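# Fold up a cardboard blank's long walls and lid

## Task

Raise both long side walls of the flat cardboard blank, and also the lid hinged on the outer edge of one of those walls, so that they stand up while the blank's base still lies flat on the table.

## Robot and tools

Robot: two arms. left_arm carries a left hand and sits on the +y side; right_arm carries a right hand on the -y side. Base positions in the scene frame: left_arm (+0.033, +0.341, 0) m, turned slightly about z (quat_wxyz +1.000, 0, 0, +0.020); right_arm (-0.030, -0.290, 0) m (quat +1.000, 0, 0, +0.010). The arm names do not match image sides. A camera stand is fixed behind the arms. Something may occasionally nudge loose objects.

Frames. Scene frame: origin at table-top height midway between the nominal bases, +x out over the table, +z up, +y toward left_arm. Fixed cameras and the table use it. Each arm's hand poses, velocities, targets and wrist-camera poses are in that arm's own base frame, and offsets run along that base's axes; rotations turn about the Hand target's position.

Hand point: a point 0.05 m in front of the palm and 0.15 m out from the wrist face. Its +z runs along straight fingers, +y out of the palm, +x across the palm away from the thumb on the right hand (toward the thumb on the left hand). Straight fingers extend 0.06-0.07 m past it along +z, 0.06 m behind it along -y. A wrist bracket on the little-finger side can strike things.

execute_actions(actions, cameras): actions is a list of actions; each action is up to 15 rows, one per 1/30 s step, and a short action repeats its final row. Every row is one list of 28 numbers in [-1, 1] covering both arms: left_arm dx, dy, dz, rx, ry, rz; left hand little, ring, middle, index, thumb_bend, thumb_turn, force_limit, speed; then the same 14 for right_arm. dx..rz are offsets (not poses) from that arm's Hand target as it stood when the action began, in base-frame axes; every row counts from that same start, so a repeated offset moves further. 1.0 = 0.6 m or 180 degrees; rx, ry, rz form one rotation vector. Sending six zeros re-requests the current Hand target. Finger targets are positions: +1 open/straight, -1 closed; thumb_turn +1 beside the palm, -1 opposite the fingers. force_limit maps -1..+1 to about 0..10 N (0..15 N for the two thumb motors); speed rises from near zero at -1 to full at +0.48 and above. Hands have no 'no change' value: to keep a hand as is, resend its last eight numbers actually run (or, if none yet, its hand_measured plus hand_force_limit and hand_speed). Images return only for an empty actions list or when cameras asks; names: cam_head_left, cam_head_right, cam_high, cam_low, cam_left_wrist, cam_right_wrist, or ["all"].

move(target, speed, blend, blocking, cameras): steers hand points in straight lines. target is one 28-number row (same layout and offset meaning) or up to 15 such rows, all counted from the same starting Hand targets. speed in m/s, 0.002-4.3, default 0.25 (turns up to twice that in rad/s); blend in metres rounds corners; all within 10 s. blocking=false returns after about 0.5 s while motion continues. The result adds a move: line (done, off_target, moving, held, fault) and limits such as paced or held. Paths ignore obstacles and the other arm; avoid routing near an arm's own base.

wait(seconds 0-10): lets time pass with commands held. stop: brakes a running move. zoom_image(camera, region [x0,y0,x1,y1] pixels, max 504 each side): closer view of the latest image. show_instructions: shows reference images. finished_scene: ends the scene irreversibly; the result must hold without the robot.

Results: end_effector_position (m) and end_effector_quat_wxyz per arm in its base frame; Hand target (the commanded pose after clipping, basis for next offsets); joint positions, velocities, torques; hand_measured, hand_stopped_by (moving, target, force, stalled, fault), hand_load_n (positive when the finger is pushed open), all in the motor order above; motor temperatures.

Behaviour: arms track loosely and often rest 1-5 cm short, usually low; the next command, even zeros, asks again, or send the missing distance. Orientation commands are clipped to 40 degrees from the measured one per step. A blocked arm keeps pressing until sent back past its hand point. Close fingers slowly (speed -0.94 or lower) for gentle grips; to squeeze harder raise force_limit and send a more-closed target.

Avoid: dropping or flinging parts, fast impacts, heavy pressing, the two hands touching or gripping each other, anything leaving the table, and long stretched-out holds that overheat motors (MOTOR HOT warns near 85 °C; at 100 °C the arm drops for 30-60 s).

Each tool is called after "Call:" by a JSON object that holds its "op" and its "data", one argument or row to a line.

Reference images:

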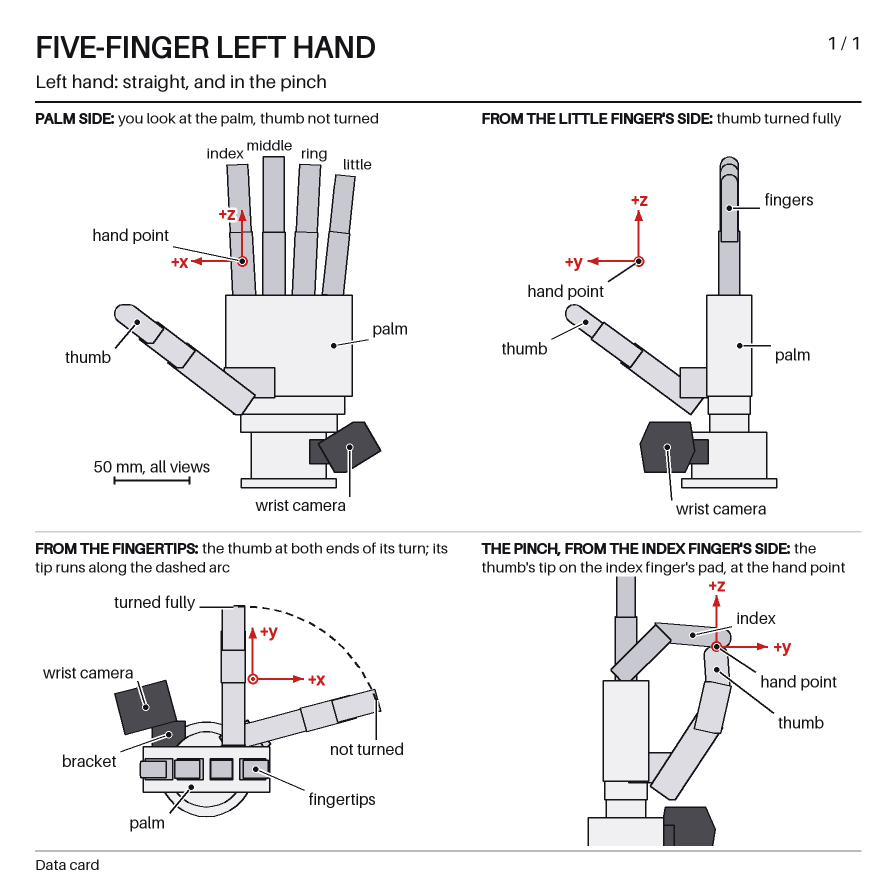

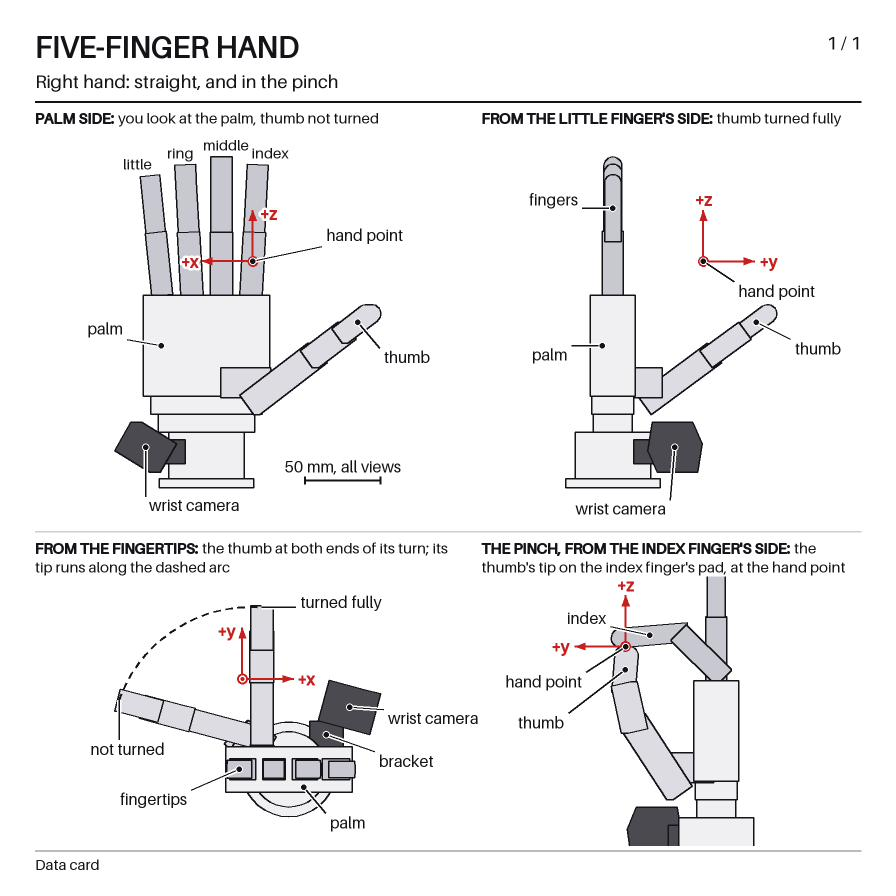

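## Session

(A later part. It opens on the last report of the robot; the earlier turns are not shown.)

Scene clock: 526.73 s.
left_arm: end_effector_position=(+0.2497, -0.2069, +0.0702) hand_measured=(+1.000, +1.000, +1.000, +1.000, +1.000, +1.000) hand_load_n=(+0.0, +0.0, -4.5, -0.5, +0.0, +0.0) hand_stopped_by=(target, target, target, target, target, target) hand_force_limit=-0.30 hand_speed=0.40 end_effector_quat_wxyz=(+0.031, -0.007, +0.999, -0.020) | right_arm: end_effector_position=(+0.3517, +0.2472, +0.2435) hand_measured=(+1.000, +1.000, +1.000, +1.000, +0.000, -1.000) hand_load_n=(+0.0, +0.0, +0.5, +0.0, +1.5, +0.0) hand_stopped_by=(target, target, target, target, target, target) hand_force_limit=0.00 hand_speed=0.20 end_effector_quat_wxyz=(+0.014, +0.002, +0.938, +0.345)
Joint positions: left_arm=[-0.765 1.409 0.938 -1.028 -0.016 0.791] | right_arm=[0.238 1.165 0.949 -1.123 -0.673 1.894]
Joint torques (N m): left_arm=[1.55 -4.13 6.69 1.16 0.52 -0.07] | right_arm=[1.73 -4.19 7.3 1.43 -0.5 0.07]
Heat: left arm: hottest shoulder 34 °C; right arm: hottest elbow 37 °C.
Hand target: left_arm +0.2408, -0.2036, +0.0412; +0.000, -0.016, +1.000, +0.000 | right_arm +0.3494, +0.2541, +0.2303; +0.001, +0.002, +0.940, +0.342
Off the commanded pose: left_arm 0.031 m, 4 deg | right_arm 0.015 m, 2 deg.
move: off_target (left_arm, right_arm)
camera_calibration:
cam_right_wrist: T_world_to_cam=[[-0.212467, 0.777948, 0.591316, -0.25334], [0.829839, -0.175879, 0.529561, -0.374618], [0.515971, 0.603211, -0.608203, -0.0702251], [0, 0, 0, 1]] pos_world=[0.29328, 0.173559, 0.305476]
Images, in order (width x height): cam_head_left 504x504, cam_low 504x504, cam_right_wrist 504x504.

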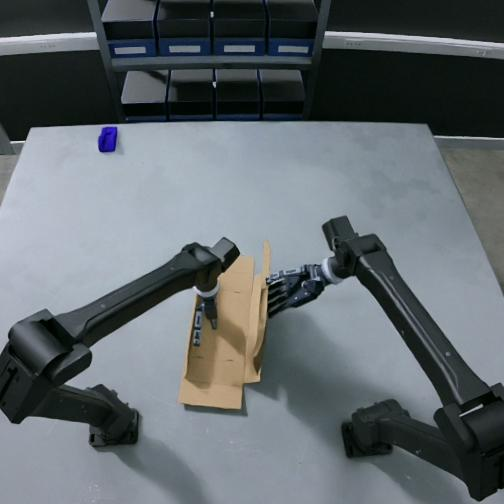

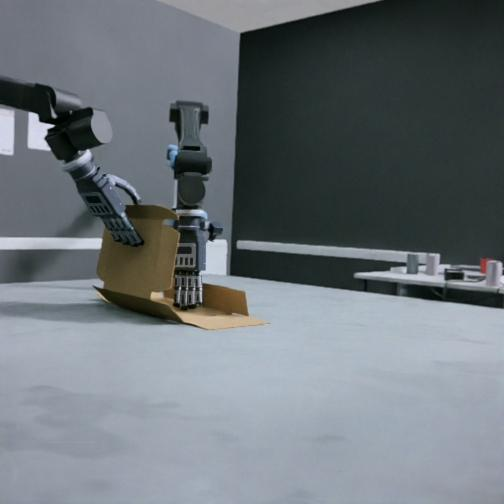

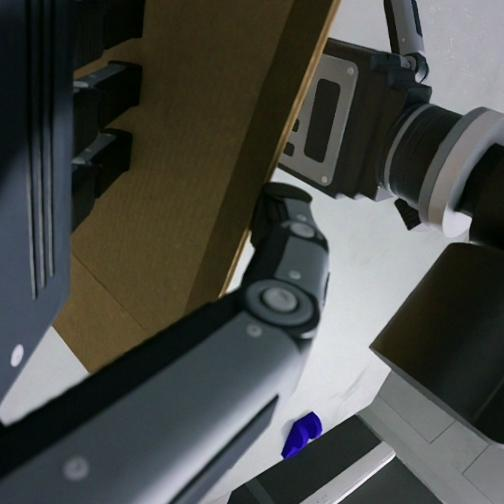

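Call:
{"op": "move", "data": {
  "target": [
    [0.0, 0.0, 0.0, 0, 0, 0, 1, 1, 1, 1, 1, 1, -0.3, 0.4, -0.005, -0.01, -0.07, 0, 0, 0.0, 1, 1, 1, 1, 0.0, -1, 0, 0.2],
    [0.0, 0.0, 0.0, 0, 0, 0, 1, 1, 1, 1, 1, 1, -0.3, 0.4, -0.01, -0.005, -0.14, 0, 0, 0.0, 1, 1, 1, 1, 0.0, -1, 0, 0.2]
  ],
  "speed": 0.08,
  "cameras": ["cam_head_left", "cam_low", "cam_right_wrist"]
}}

Call:
{"op": "zoom_image", "data": {
  "camera": "cam_low",
  "region": [0, 180, 260, 340]
}}

Call:
{"op": "zoom_image", "data": {
  "camera": "cam_head_left",
  "region": [180, 220, 440, 440]
}}

Scene clock: 529.67 s.
left_arm: end_effector_position=(+0.2497, -0.2069, +0.0702) hand_measured=(+1.000, +1.000, +1.000, +1.000, +1.000, +1.000) hand_load_n=(+0.0, +0.0, -4.5, +0.0, +0.0, +0.0) hand_stopped_by=(target, target, target, target, target, target) hand_force_limit=-0.30 hand_speed=0.40 end_effector_quat_wxyz=(+0.031, -0.007, +0.999, -0.020) | right_arm: end_effector_position=(+0.3458, +0.2454, +0.1526) hand_measured=(+1.000, +1.000, +1.000, +1.000, +0.000, -1.000) hand_load_n=(+0.0, +0.0, +0.0, +0.0, -0.5, -0.5) hand_stopped_by=(target, target, target, target, target, target) hand_force_limit=0.00 hand_speed=0.20 end_effector_quat_wxyz=(+0.006, +0.005, +0.940, +0.342)
Joint positions: left_arm=[-0.765 1.409 0.938 -1.028 -0.016 0.791] | right_arm=[0.238 1.247 0.768 -0.877 -0.67 1.895]
Joint torques (N m): left_arm=[1.55 -4.25 6.68 1.18 0.53 -0.07] | right_arm=[1.26 -4.72 7.06 1.43 -0.64 0.02]
Heat: left arm: hottest shoulder 34 °C; right arm: hottest elbow 37 °C.
Hand target: left_arm +0.2408, -0.2036, +0.0412; +0.000, -0.016, +1.000, +0.000 | right_arm +0.3434, +0.2510, +0.1463; +0.001, +0.002, +0.940, +0.342
Off the commanded pose: left_arm 0.031 m, 4 deg | right_arm 0.009 m, 1 deg.
move: off_target (left_arm)
camera_calibration:
cam_right_wrist: T_world_to_cam=[[-0.201881, 0.782301, 0.589279, -0.203914], [0.838344, -0.173052, 0.516945, -0.32356], [0.506382, 0.59838, -0.620901, -0.114819], [0, 0, 0, 1]] pos_world=[0.28823, 0.172235, 0.216133]
Images, in order (width x height): cam_head_left 504x504, cam_low 504x504, cam_right_wrist 504x504.

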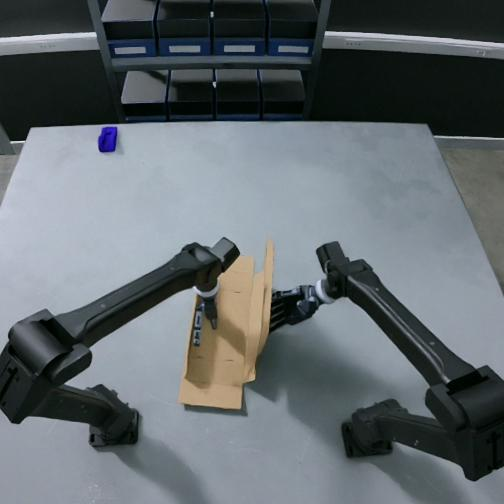

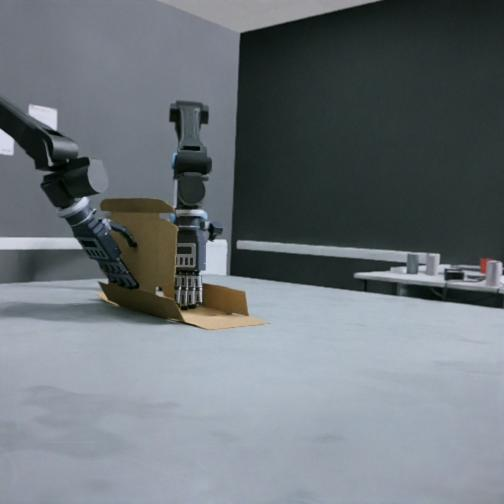

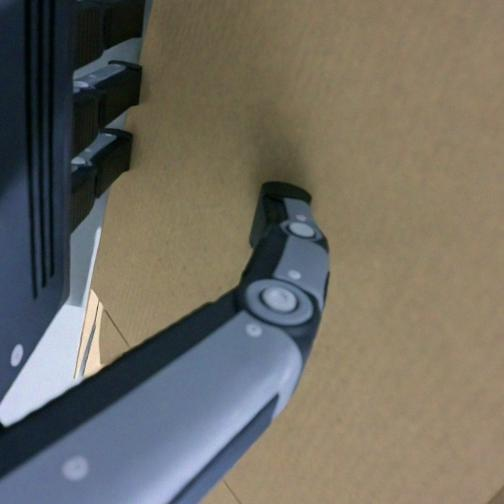

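Scaled by 1.938 from the camera's 504x504 image, which has a finer 720x720 frame.

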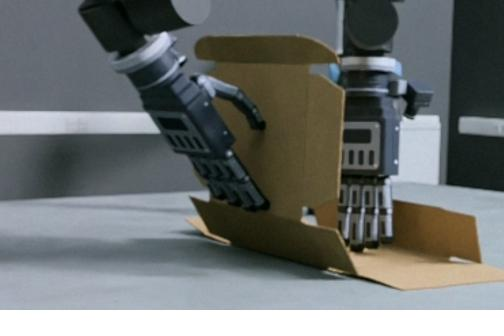

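Scaled by 1.938 from the camera's 504x504 image, which has a finer 720x720 frame.

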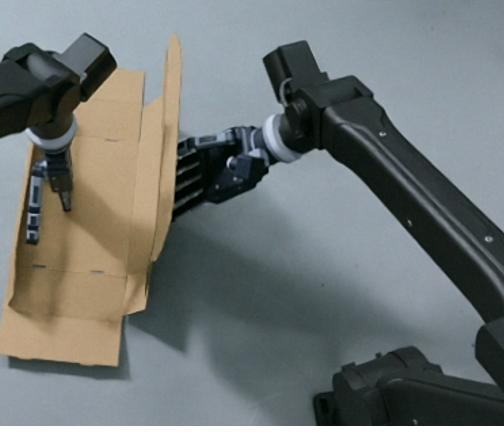

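Call:
{"op": "move", "data": {
  "target": [
    [0.0, 0.0, 0.0, 0, 0, 0, 1, 1, 1, 1, 1, 1, -0.3, 0.4, 0.0, 0.0, -0.02, 0, 0, 0.0, 1, 1, 1, 1, 0.0, -1, 0, 0.2],
    [0.0, 0.0, 0.0, 0, 0, 0, 1, 1, 1, 1, 1, 1, -0.3, 0.4, 0.01, 0.07, -0.02, 0, 0, 0.0, 1, 1, 1, 1, 0.0, -1, 0, 0.2]
  ],
  "speed": 0.06,
  "cameras": ["cam_head_left", "cam_low", "cam_right_wrist", "cam_head_right"]
}}

Call:
{"op": "zoom_image", "data": {
  "camera": "cam_low",
  "region": [0, 180, 260, 340]
}}

Call:
{"op": "zoom_image", "data": {
  "camera": "cam_head_left",
  "region": [180, 220, 440, 440]
}}

Scene clock: 532.63 s.
left_arm: end_effector_position=(+0.2497, -0.2069, +0.0702) hand_measured=(+1.000, +1.000, +1.000, +1.000, +1.000, +1.000) hand_load_n=(+0.0, +0.0, -4.5, +0.0, +0.0, +0.0) hand_stopped_by=(target, target, target, target, target, target) hand_force_limit=-0.30 hand_speed=0.40 end_effector_quat_wxyz=(+0.031, -0.007, +0.999, -0.020) | right_arm: end_effector_position=(+0.3492, +0.2739, +0.1289) hand_measured=(+1.000, +1.000, +1.000, +1.000, +0.000, -1.000) hand_load_n=(+0.0, +0.0, +0.0, +0.5, -0.5, -0.5) hand_stopped_by=(target, target, target, target, target, target) hand_force_limit=0.00 hand_speed=0.20 end_effector_quat_wxyz=(+0.001, +0.022, +0.943, +0.332)
Joint positions: left_arm=[-0.765 1.409 0.938 -1.028 -0.016 0.791] | right_arm=[0.33 1.297 0.749 -0.751 -0.628 2.035]
Joint torques (N m): left_arm=[1.61 -4.25 6.69 1.17 0.52 -0.07] | right_arm=[3.14 -5.07 8.7 1.81 -1.08 -0.04]
Heat: left arm: hottest shoulder 34 °C; right arm: hottest elbow 37 °C.
Hand target: left_arm +0.2408, -0.2036, +0.0412; +0.000, -0.016, +1.000, +0.000 | right_arm +0.3493, +0.2931, +0.1341; +0.001, +0.002, +0.940, +0.342
Off the commanded pose: left_arm 0.031 m, 4 deg | right_arm 0.020 m, 3 deg.
move: off_target (left_arm, right_arm)
camera_calibration:
cam_right_wrist: T_world_to_cam=[[-0.167684, 0.799352, 0.57699, -0.226594], [0.845082, -0.184839, 0.501668, -0.306418], [0.50766, 0.571726, -0.644524, -0.138418], [0, 0, 0, 1]] pos_world=[0.291221, 0.203628, 0.195249]
Images, in order (width x height): cam_head_left 504x504, cam_head_right 504x504, cam_low 504x504, cam_right_wrist 504x504.

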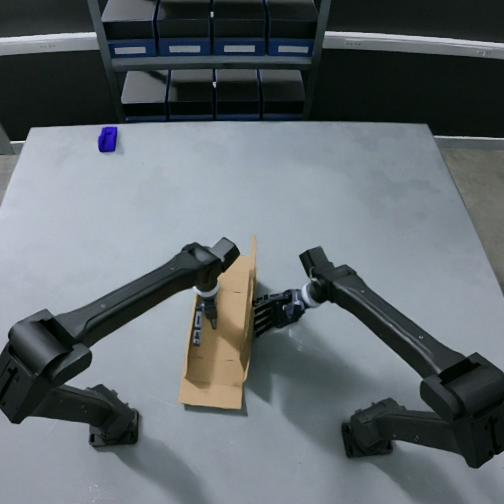

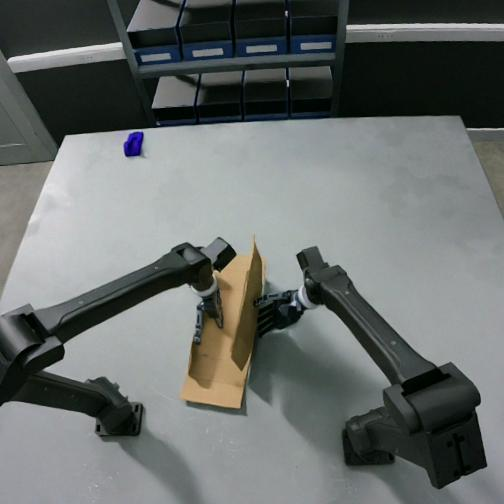

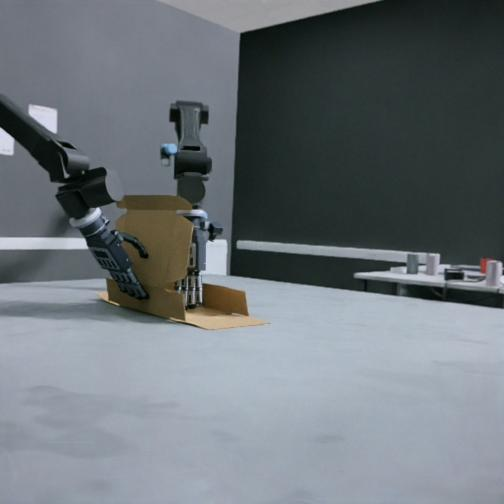

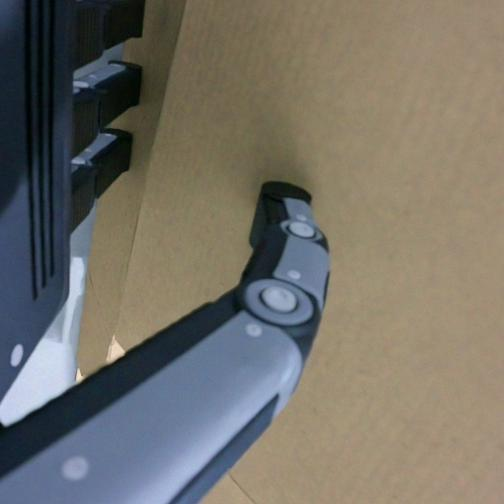

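Scaled by 1.938 from the camera's 504x504 image, which has a finer 720x720 frame.

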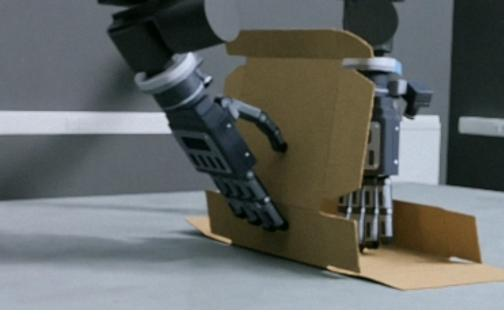

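Scaled by 1.938 from the camera's 504x504 image, which has a finer 720x720 frame.

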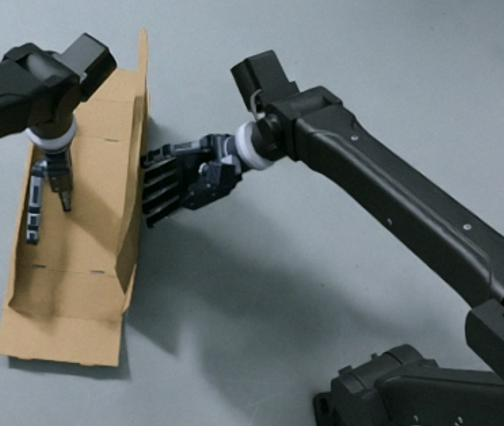

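Call:
{"op": "move", "data": {
  "target": [
    [0.0, 0.0, 0.0, 0, 0, 0, 1, 1, 1, 1, 1, 1, -0.3, 0.4, 0.005, 0.05, -0.03, 0, 0, 0.0, 1, 1, 1, 1, 0.0, -1, 0, 0.2]
  ],
  "speed": 0.06,
  "cameras": ["cam_head_left", "cam_low", "cam_left_wrist", "cam_head_right"]
}}

Call:
{"op": "zoom_image", "data": {
  "camera": "cam_low",
  "region": [0, 180, 260, 340]
}}

Call:
{"op": "zoom_image", "data": {
  "camera": "cam_head_left",
  "region": [180, 220, 440, 440]
}}

Scene clock: 534.43 s.
left_arm: end_effector_position=(+0.2518, -0.2035, +0.0706) hand_measured=(+1.000, +1.000, +1.000, +1.000, +1.000, +1.000) hand_load_n=(+0.0, +0.0, -9.5, +0.0, +0.0, +0.0) hand_stopped_by=(target, target, target, target, target, target) hand_force_limit=-0.30 hand_speed=0.40 end_effector_quat_wxyz=(+0.034, -0.011, +0.999, -0.015) | right_arm: end_effector_position=(+0.3541, +0.2955, +0.1206) hand_measured=(+1.000, +1.000, +1.000, +1.000, +0.000, -1.000) hand_load_n=(+0.0, +0.0, +0.5, +0.0, +0.0, +0.0) hand_stopped_by=(target, target, target, target, target, target) hand_force_limit=0.00 hand_speed=0.20 end_effector_quat_wxyz=(+0.008, +0.018, +0.942, +0.335)
Joint positions: left_arm=[-0.759 1.409 0.938 -1.031 -0.026 0.791] | right_arm=[0.385 1.335 0.749 -0.66 -0.611 2.096]
Joint torques (N m): left_arm=[1.08 -4.19 6.68 1.25 0.87 -0.07] | right_arm=[4.54 -3.37 9.01 2.26 -1.02 0.03]
Heat: left arm: hottest shoulder 34 °C; right arm: hottest elbow 37 °C.
Hand target: left_arm +0.2408, -0.2035, +0.0412; +0.000, -0.016, +1.000, +0.000 | right_arm +0.3522, +0.3230, +0.1160; +0.001, +0.002, +0.940, +0.342
Off the commanded pose: left_arm 0.031 m, 4 deg | right_arm 0.028 m, 2 deg.
joint sent to its limit (right arm) — joint 6 (wrist roll), upper limit. The joint targets still meet the commanded pose.
move: off_target (left_arm, right_arm)
camera_calibration:
cam_left_wrist: T_world_to_cam=[[-0.213628, -0.975896, -0.0445977, -0.135322], [-0.864255, 0.167513, 0.474344, 0.218963], [-0.45544, 0.139877, -0.879209, 0.321763], [0, 0, 0, 1]] pos_world=[0.306875, -0.213746, 0.172998]
Images, in order (width x height): cam_head_left 504x504, cam_head_right 504x504, cam_low 504x504, cam_left_wrist 504x504.

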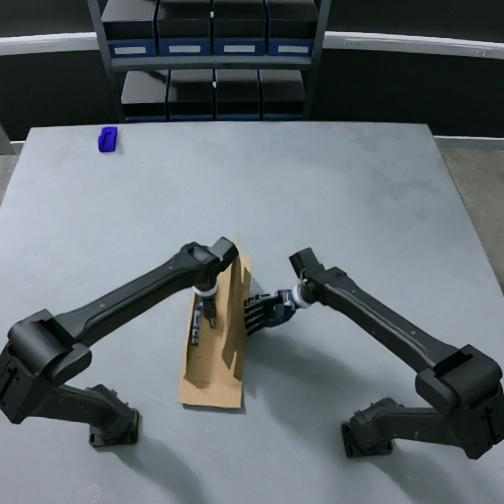

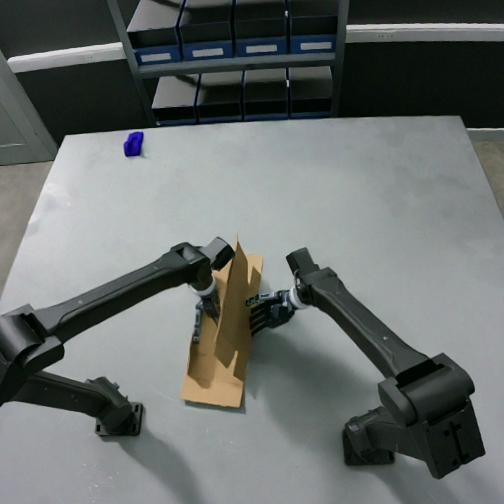

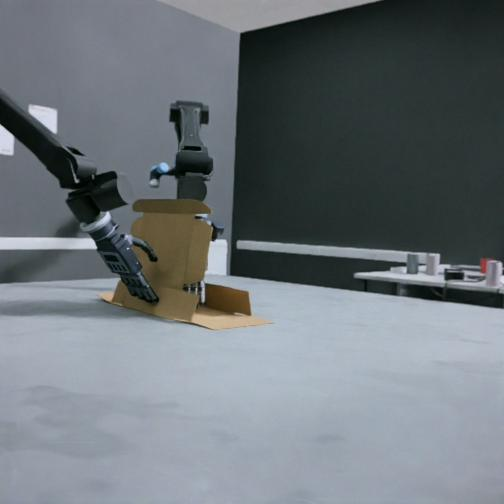

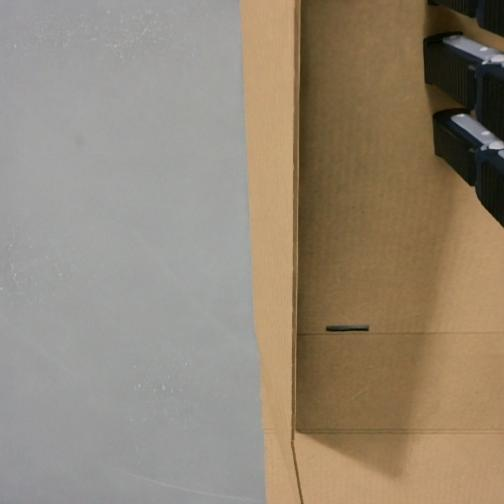

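Scaled by 1.938 from the camera's 504x504 image, which has a finer 720x720 frame.

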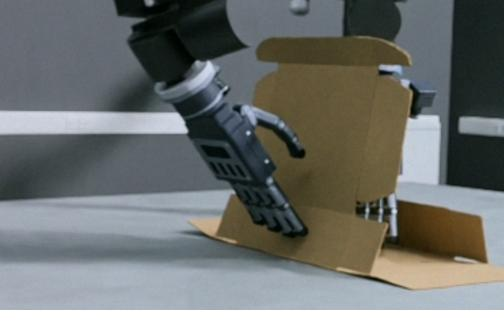

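Scaled by 1.938 from the camera's 504x504 image, which has a finer 720x720 frame.

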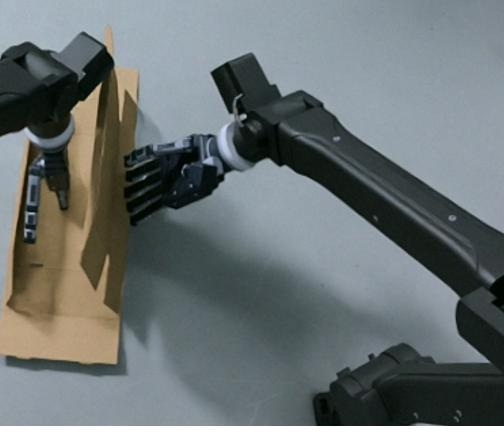

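Call:
{"op": "move", "data": {
  "target": [
    [0.0, 0.0, 0.0, 0, 0, 0, 1, 1, 1, 1, 1, 1, -0.3, 0.4, 0.0, 0.015, -0.035, 0, 0, 0.0, 1, 1, 1, 1, 0.0, -1, 0, 0.2]
  ],
  "speed": 0.06,
  "cameras": ["cam_head_left", "cam_low", "cam_left_wrist", "cam_head_right"]
}}

Call:
{"op": "zoom_image", "data": {
  "camera": "cam_low",
  "region": [0, 180, 260, 340]
}}

Call:
{"op": "zoom_image", "data": {
  "camera": "cam_head_right",
  "region": [160, 220, 360, 420]
}}

Scene clock: 535.80 s.
left_arm: end_effector_position=(+0.2535, -0.2008, +0.0708) hand_measured=(+1.000, +1.000, +0.998, +1.000, +1.000, +1.000) hand_load_n=(+0.0, +0.0, -11.0, +0.0, +0.0, +0.0) hand_stopped_by=(target, target, target, target, target, target) hand_force_limit=-0.30 hand_speed=0.40 end_effector_quat_wxyz=(+0.035, -0.014, +0.999, -0.012) | right_arm: end_effector_position=(+0.3575, +0.3070, +0.1147) hand_measured=(+1.000, +1.000, +1.000, +1.000, +0.000, -1.000) hand_load_n=(+0.0, +0.0, +0.0, +0.0, +0.0, +0.0) hand_stopped_by=(target, target, target, target, target, target) hand_force_limit=0.00 hand_speed=0.20 end_effector_quat_wxyz=(+0.013, +0.005, +0.939, +0.345)
Joint positions: left_arm=[-0.753 1.409 0.938 -1.032 -0.031 0.791] | right_arm=[0.402 1.371 0.749 -0.599 -0.625 2.097]
Joint torques (N m): left_arm=[0.5 -4.19 6.67 1.32 1.08 -0.07] | right_arm=[4.42 -2.49 8.02 2.41 -0.48 0.03]
Heat: left arm: hottest shoulder 34 °C; right arm: hottest elbow 37 °C.
Hand target: left_arm +0.2408, -0.2036, +0.0412; +0.000, -0.016, +1.000, +0.000 | right_arm +0.3523, +0.3320, +0.0951; +0.001, +0.002, +0.940, +0.342
Off the commanded pose: left_arm 0.032 m, 4 deg | right_arm 0.032 m, 1 deg.
joint sent to its limit (right arm) — joint 6 (wrist roll), upper limit. The joint targets are off in position, not in orientation.
move: off_target (left_arm, right_arm)
camera_calibration:
cam_left_wrist: T_world_to_cam=[[-0.206767, -0.9771, -0.0502295, -0.13393], [-0.866716, 0.159106, 0.472747, 0.218954], [-0.453929, 0.141283, -0.879766, 0.32229], [0, 0, 0, 1]] pos_world=[0.308375, -0.211234, 0.173303]
Images, in order (width x height): cam_head_left 504x504, cam_head_right 504x504, cam_low 504x504, cam_left_wrist 504x504.

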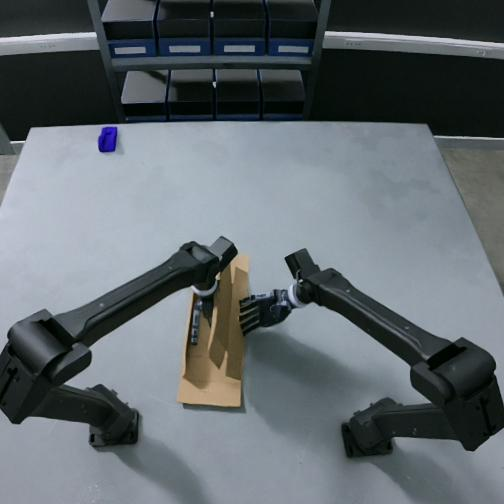

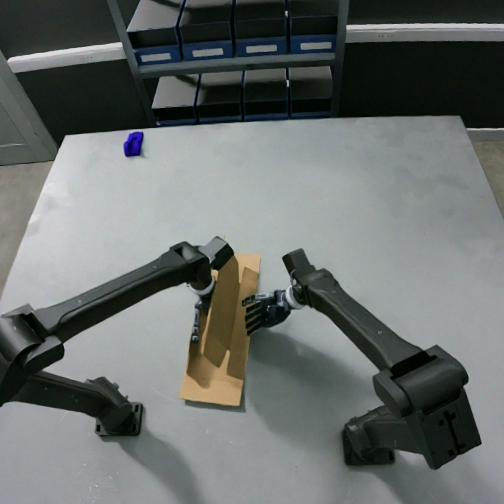

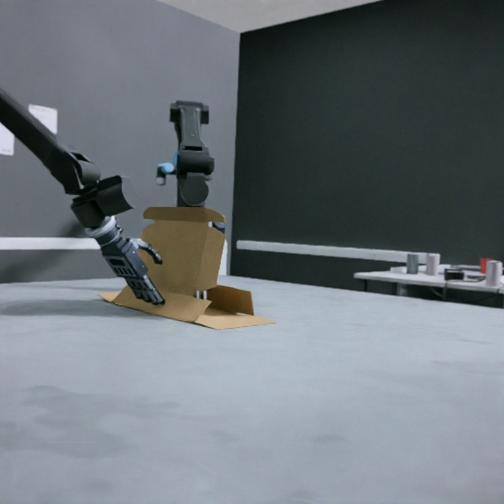

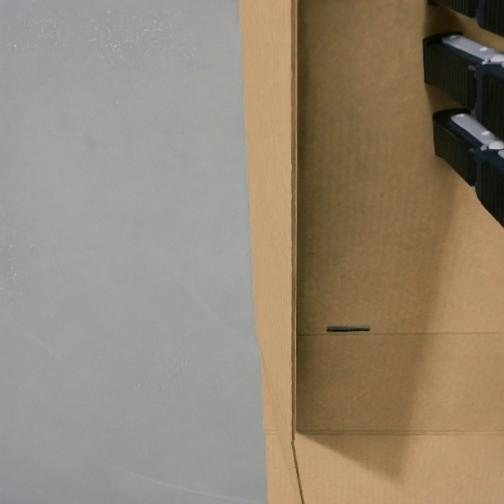

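Scaled by 1.938 from the camera's 504x504 image, which has a finer 720x720 frame.

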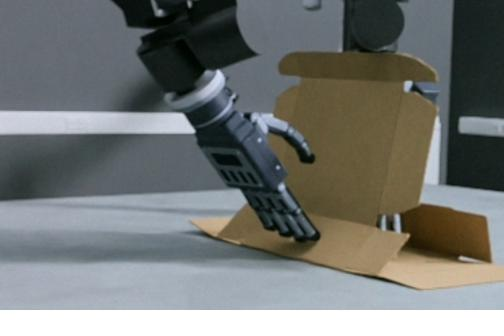

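Scaled by 2.520 from the camera's 504x504 image, which has a finer 720x720 frame.

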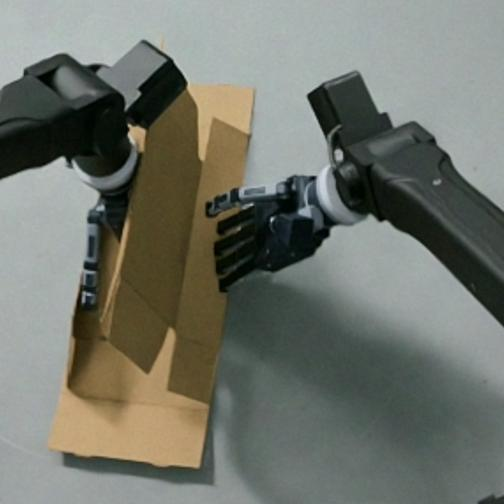

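Call:
{"op": "move", "data": {
  "target": [
    [0.0, 0.0, 0.0, 0, 0, 0, 1, 1, 1, 1, 1, 1, -0.3, 0.4, 0.0, 0.01, -0.055, 0, 0, 0.04, 1, 1, 1, 1, 0.0, -1, 0, 0.2]
  ],
  "speed": 0.06,
  "cameras": ["cam_head_left", "cam_low", "cam_left_wrist", "cam_head_right"]
}}

Call:
{"op": "zoom_image", "data": {
  "camera": "cam_low",
  "region": [0, 180, 260, 340]
}}

Call:
{"op": "zoom_image", "data": {
  "camera": "cam_head_right",
  "region": [160, 220, 360, 420]
}}

Scene clock: 538.40 s.
left_arm: end_effector_position=(+0.2560, -0.1941, +0.0716) hand_measured=(+1.000, +1.000, +0.998, +1.000, +1.000, +1.000) hand_load_n=(+0.0, +0.0, -14.5, +0.0, +0.0, +0.0) hand_stopped_by=(target, target, target, target, target, target) hand_force_limit=-0.30 hand_speed=0.40 end_effector_quat_wxyz=(+0.037, -0.020, +0.999, -0.004) | right_arm: end_effector_position=(+0.3610, +0.3197, +0.1058) hand_measured=(+1.000, +1.000, +1.000, +1.000, +0.000, -1.000) hand_load_n=(+0.0, +0.0, -1.5, +0.0, +0.0, +0.0) hand_stopped_by=(target, target, target, target, target, target) hand_force_limit=0.00 hand_speed=0.20 end_effector_quat_wxyz=(+0.009, -0.041, +0.932, +0.359)
Joint positions: left_arm=[-0.741 1.409 0.938 -1.041 -0.046 0.791] | right_arm=[0.402 1.449 0.782 -0.579 -0.671 1.998]
Joint torques (N m): left_arm=[-0.21 -4.25 6.61 1.61 1.6 -0.06] | right_arm=[3.49 -0.91 6.86 2.25 -0.02 -0.27]
Heat: left arm: hottest shoulder 34 °C; right arm: hottest elbow 37 °C.
Hand target: left_arm +0.2408, -0.2036, +0.0412; +0.000, -0.016, +1.000, +0.000 | right_arm +0.3525, +0.3380, +0.0622; -0.020, -0.057, +0.938, +0.342
Off the commanded pose: left_arm 0.035 m, 4 deg | right_arm 0.048 m, 4 deg.
move: off_target (left_arm, right_arm)
camera_calibration:
cam_left_wrist: T_world_to_cam=[[-0.194391, -0.9786, -0.0674851, -0.129003], [-0.870296, 0.140319, 0.472119, 0.216894], [-0.452546, 0.150508, -0.878948, 0.324596], [0, 0, 0, 1]] pos_world=[0.31058, -0.205531, 0.174198]
Images, in order (width x height): cam_head_left 504x504, cam_head_right 504x504, cam_low 504x504, cam_left_wrist 504x504.

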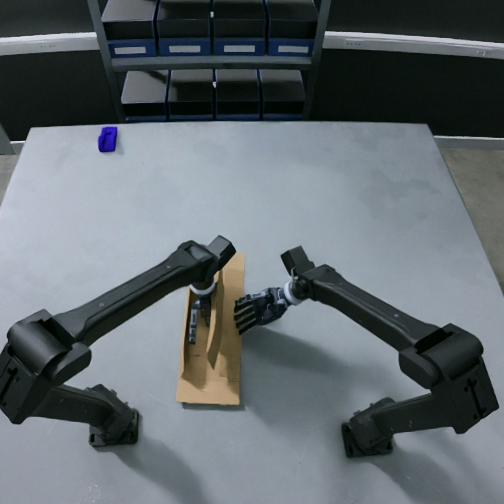

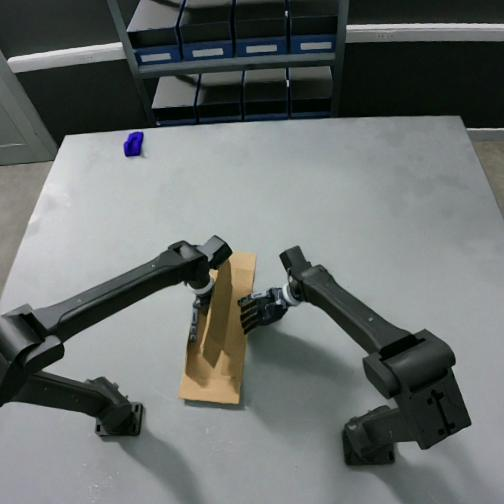

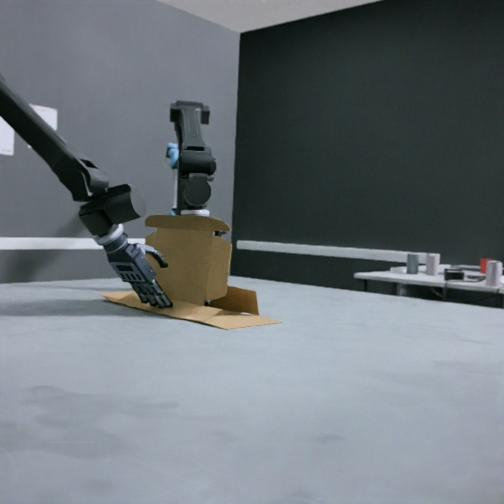

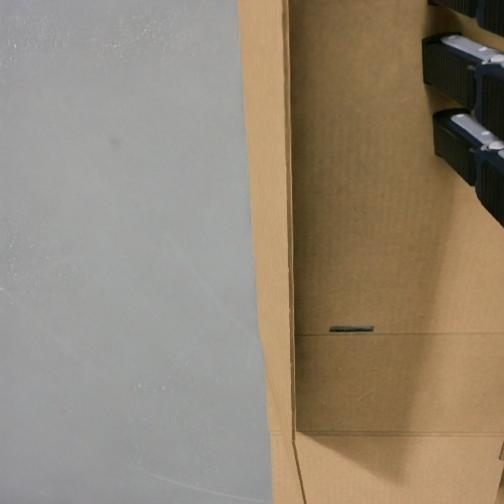

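Scaled by 1.938 from the camera's 504x504 image, which has a finer 720x720 frame.

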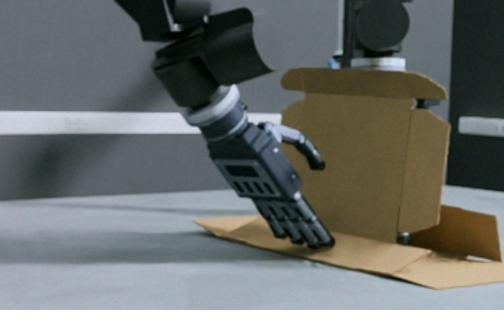

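Scaled by 2.520 from the camera's 504x504 image, which has a finer 720x720 frame.

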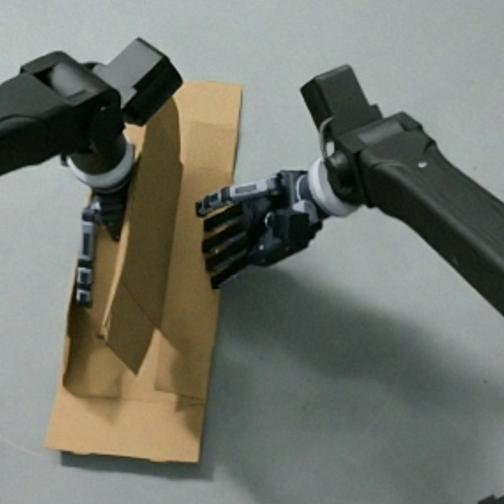

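Call:
{"op": "move", "data": {
  "target": [
    [0.0, 0.0, 0.0, 0, 0, 0, 1, 1, 1, 1, 1, 1, -0.3, 0.4, 0.0, -0.02, -0.045, 0, 0, 0.0, 1, 1, 1, 1, 0.0, -1, 0, 0.2]
  ],
  "speed": 0.06,
  "cameras": ["cam_head_left", "cam_low", "cam_head_right"]
}}

Call:
{"op": "zoom_image", "data": {
  "camera": "cam_low",
  "region": [0, 180, 260, 340]
}}

Call:
{"op": "zoom_image", "data": {
  "camera": "cam_head_right",
  "region": [160, 220, 360, 420]
}}

Scene clock: 539.90 s.
left_arm: end_effector_position=(+0.2578, -0.1911, +0.0720) hand_measured=(+1.000, +1.000, +0.998, +1.000, +1.000, +1.000) hand_load_n=(+0.0, +0.0, -16.0, +0.0, -0.5, +0.0) hand_stopped_by=(target, target, target, target, target, target) hand_force_limit=-0.30 hand_speed=0.40 end_effector_quat_wxyz=(+0.039, -0.023, +0.999, +0.000) | right_arm: end_effector_position=(+0.3639, +0.3209, +0.1014) hand_measured=(+1.000, +1.000, +1.000, +1.000, +0.000, -1.000) hand_load_n=(+0.0, -0.5, -8.5, +0.0, +0.0, +0.0) hand_stopped_by=(target, target, target, target, target, target) hand_force_limit=0.00 hand_speed=0.20 end_effector_quat_wxyz=(+0.015, -0.059, +0.925, +0.375)
Joint positions: left_arm=[-0.735 1.409 0.938 -1.043 -0.054 0.791] | right_arm=[0.388 1.481 0.779 -0.537 -0.707 1.955]
Joint torques (N m): left_arm=[-0.73 -4.25 6.61 1.66 1.89 -0.06] | right_arm=[2.14 -0.38 4.41 2.55 0.94 -0.21]
Heat: left arm: hottest shoulder 34 °C; right arm: hottest elbow 37 °C.
Hand target: left_arm +0.2408, -0.2036, +0.0412; +0.000, -0.016, +1.000, +0.000 | right_arm +0.3524, +0.3259, +0.0351; -0.020, -0.057, +0.938, +0.342
Off the commanded pose: left_arm 0.037 m, 5 deg | right_arm 0.067 m, 6 deg.
move: off_target (left_arm, right_arm)
Images, in order (width x height): cam_head_left 504x504, cam_head_right 504x504, cam_low 504x504.

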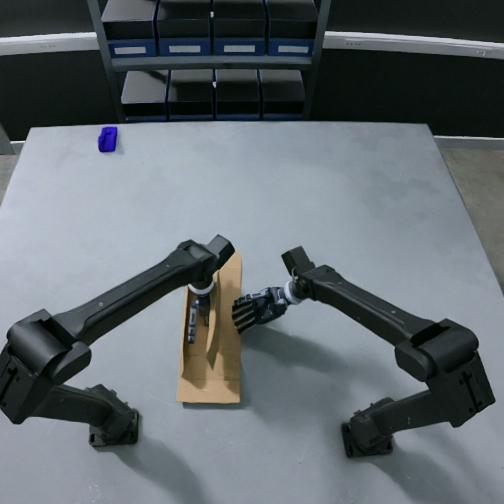

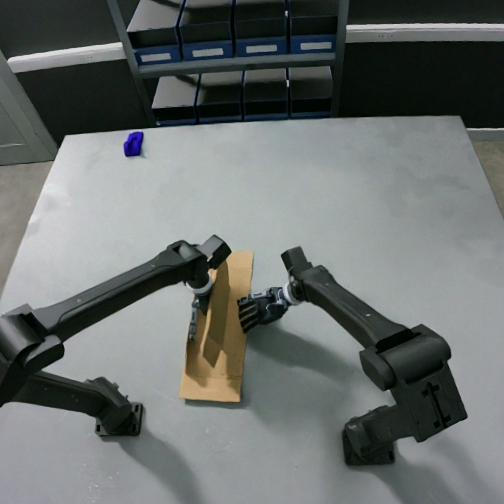

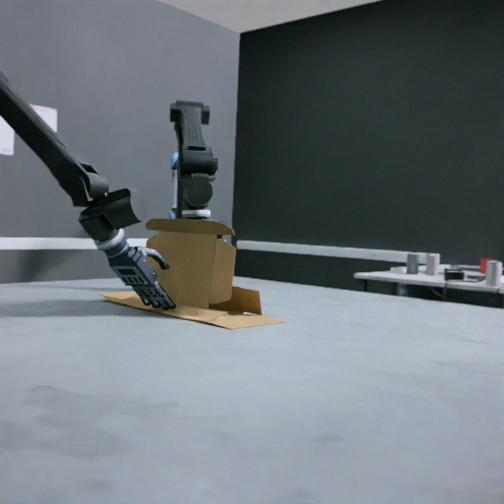

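Scaled by 1.938 from the camera's 504x504 image, which has a finer 720x720 frame.

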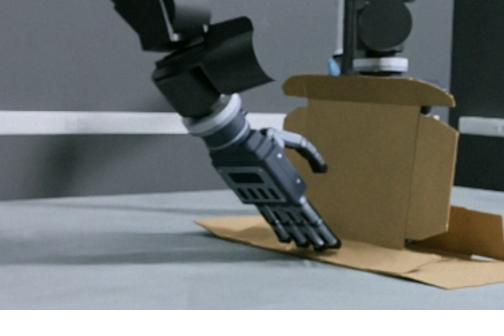

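Scaled by 2.520 from the camera's 504x504 image, which has a finer 720x720 frame.

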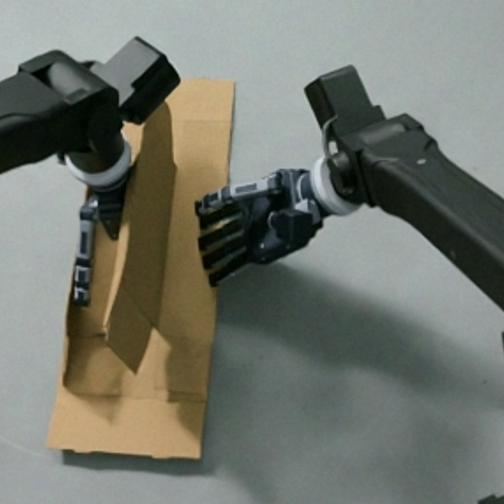

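Call:
{"op": "move", "data": {
  "target": [
    [0.0, 0.0, 0.0, 0, 0, 0, 1, 1, 1, 1, 1, 1, -0.3, 0.4, 0.01, -0.025, 0.13, 0, 0, 0.0, 1, 1, 1, 1, 0.0, -1, 0, 0.2],
    [0.0, 0.0, 0.0, 0, 0, 0, 1, 1, 1, 1, 1, 1, -0.3, 0.4, 0.005, -0.065, 0.17, 0, 0, 0.0, 1, 1, 1, 1, 0.0, -1, 0, 0.2]
  ],
  "speed": 0.05,
  "cameras": ["cam_head_left", "cam_low", "cam_head_right"]
}}

Call:
{"op": "zoom_image", "data": {
  "camera": "cam_low",
  "region": [0, 180, 260, 340]
}}

Call:
{"op": "zoom_image", "data": {
  "camera": "cam_head_right",
  "region": [160, 220, 360, 420]
}}

Scene clock: 543.83 s.
left_arm: end_effector_position=(+0.2555, -0.2040, +0.0694) hand_measured=(+1.000, +1.000, +1.000, +1.000, +1.000, +1.000) hand_load_n=(+0.0, +0.0, +0.0, +0.0, +0.0, +0.0) hand_stopped_by=(target, target, target, target, target, target) hand_force_limit=-0.30 hand_speed=0.40 end_effector_quat_wxyz=(+0.030, -0.021, +0.999, -0.028) | right_arm: end_effector_position=(+0.3399, +0.2858, +0.1197) hand_measured=(+1.000, +1.000, +1.000, +1.000, +0.000, -1.000) hand_load_n=(+0.0, +0.0, +0.0, +0.0, -0.5, +0.0) hand_stopped_by=(target, target, target, target, target, target) hand_force_limit=0.00 hand_speed=0.20 end_effector_quat_wxyz=(-0.039, -0.050, +0.940, +0.335)
Joint positions: left_arm=[-0.738 1.409 0.938 -1.018 -0.002 0.79] | right_arm=[0.33 1.399 0.819 -0.861 -0.678 1.841]
Joint torques (N m): left_arm=[-0.62 -4.19 6.72 0.77 -0.03 -0.05] | right_arm=[-0.85 -7.65 9.84 0.23 -0.72 -0.22]
Heat: left arm: hottest shoulder 34 °C; right arm: hottest elbow 37 °C.
Hand target: left_arm +0.2408, -0.2035, +0.0412; +0.000, -0.017, +1.000, +0.000 | right_arm +0.3554, +0.2869, +0.1370; -0.020, -0.057, +0.938, +0.342
Off the commanded pose: left_arm 0.032 m, 5 deg | right_arm 0.023 m, 2 deg.
move: off_target (left_arm, right_arm)
Images, in order (width x height): cam_head_left 504x504, cam_head_right 504x504, cam_low 504x504.

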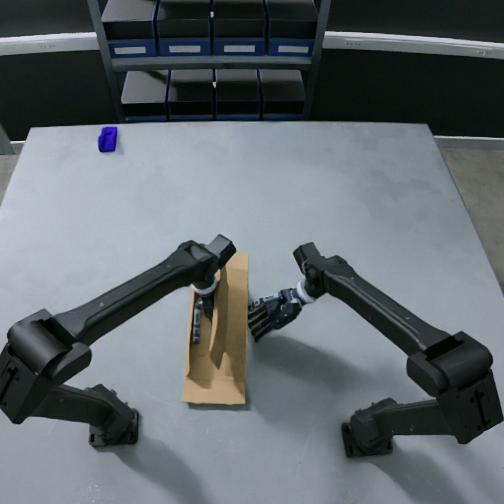

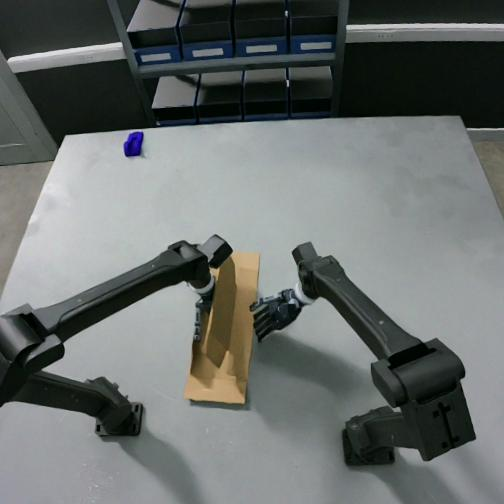

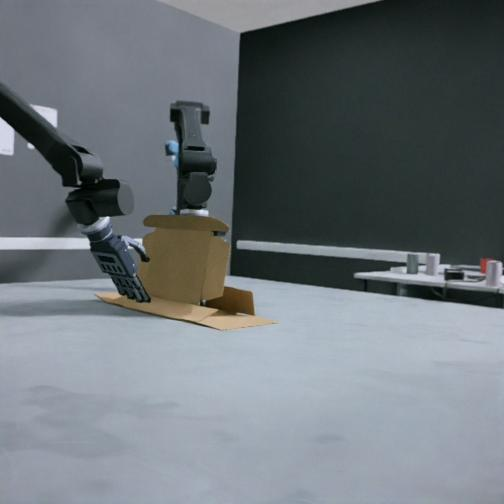

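Scaled by 1.938 from the camera's 504x504 image, which has a finer 720x720 frame.

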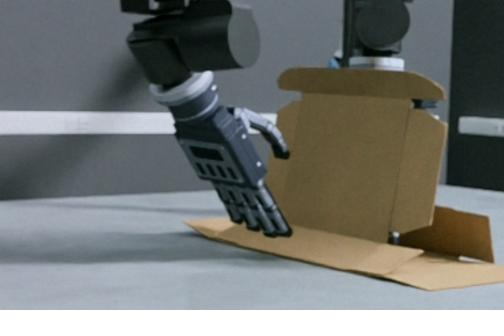

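Scaled by 2.520 from the camera's 504x504 image, which has a finer 720x720 frame.

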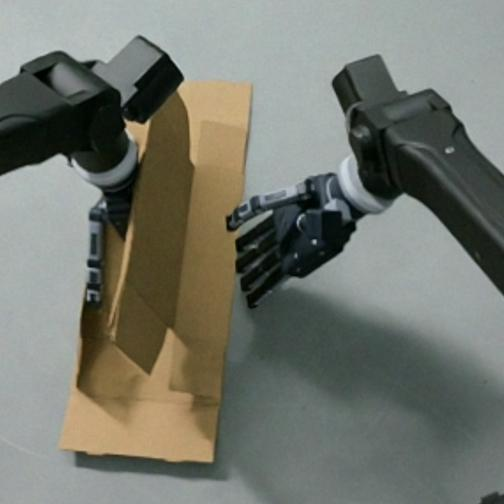

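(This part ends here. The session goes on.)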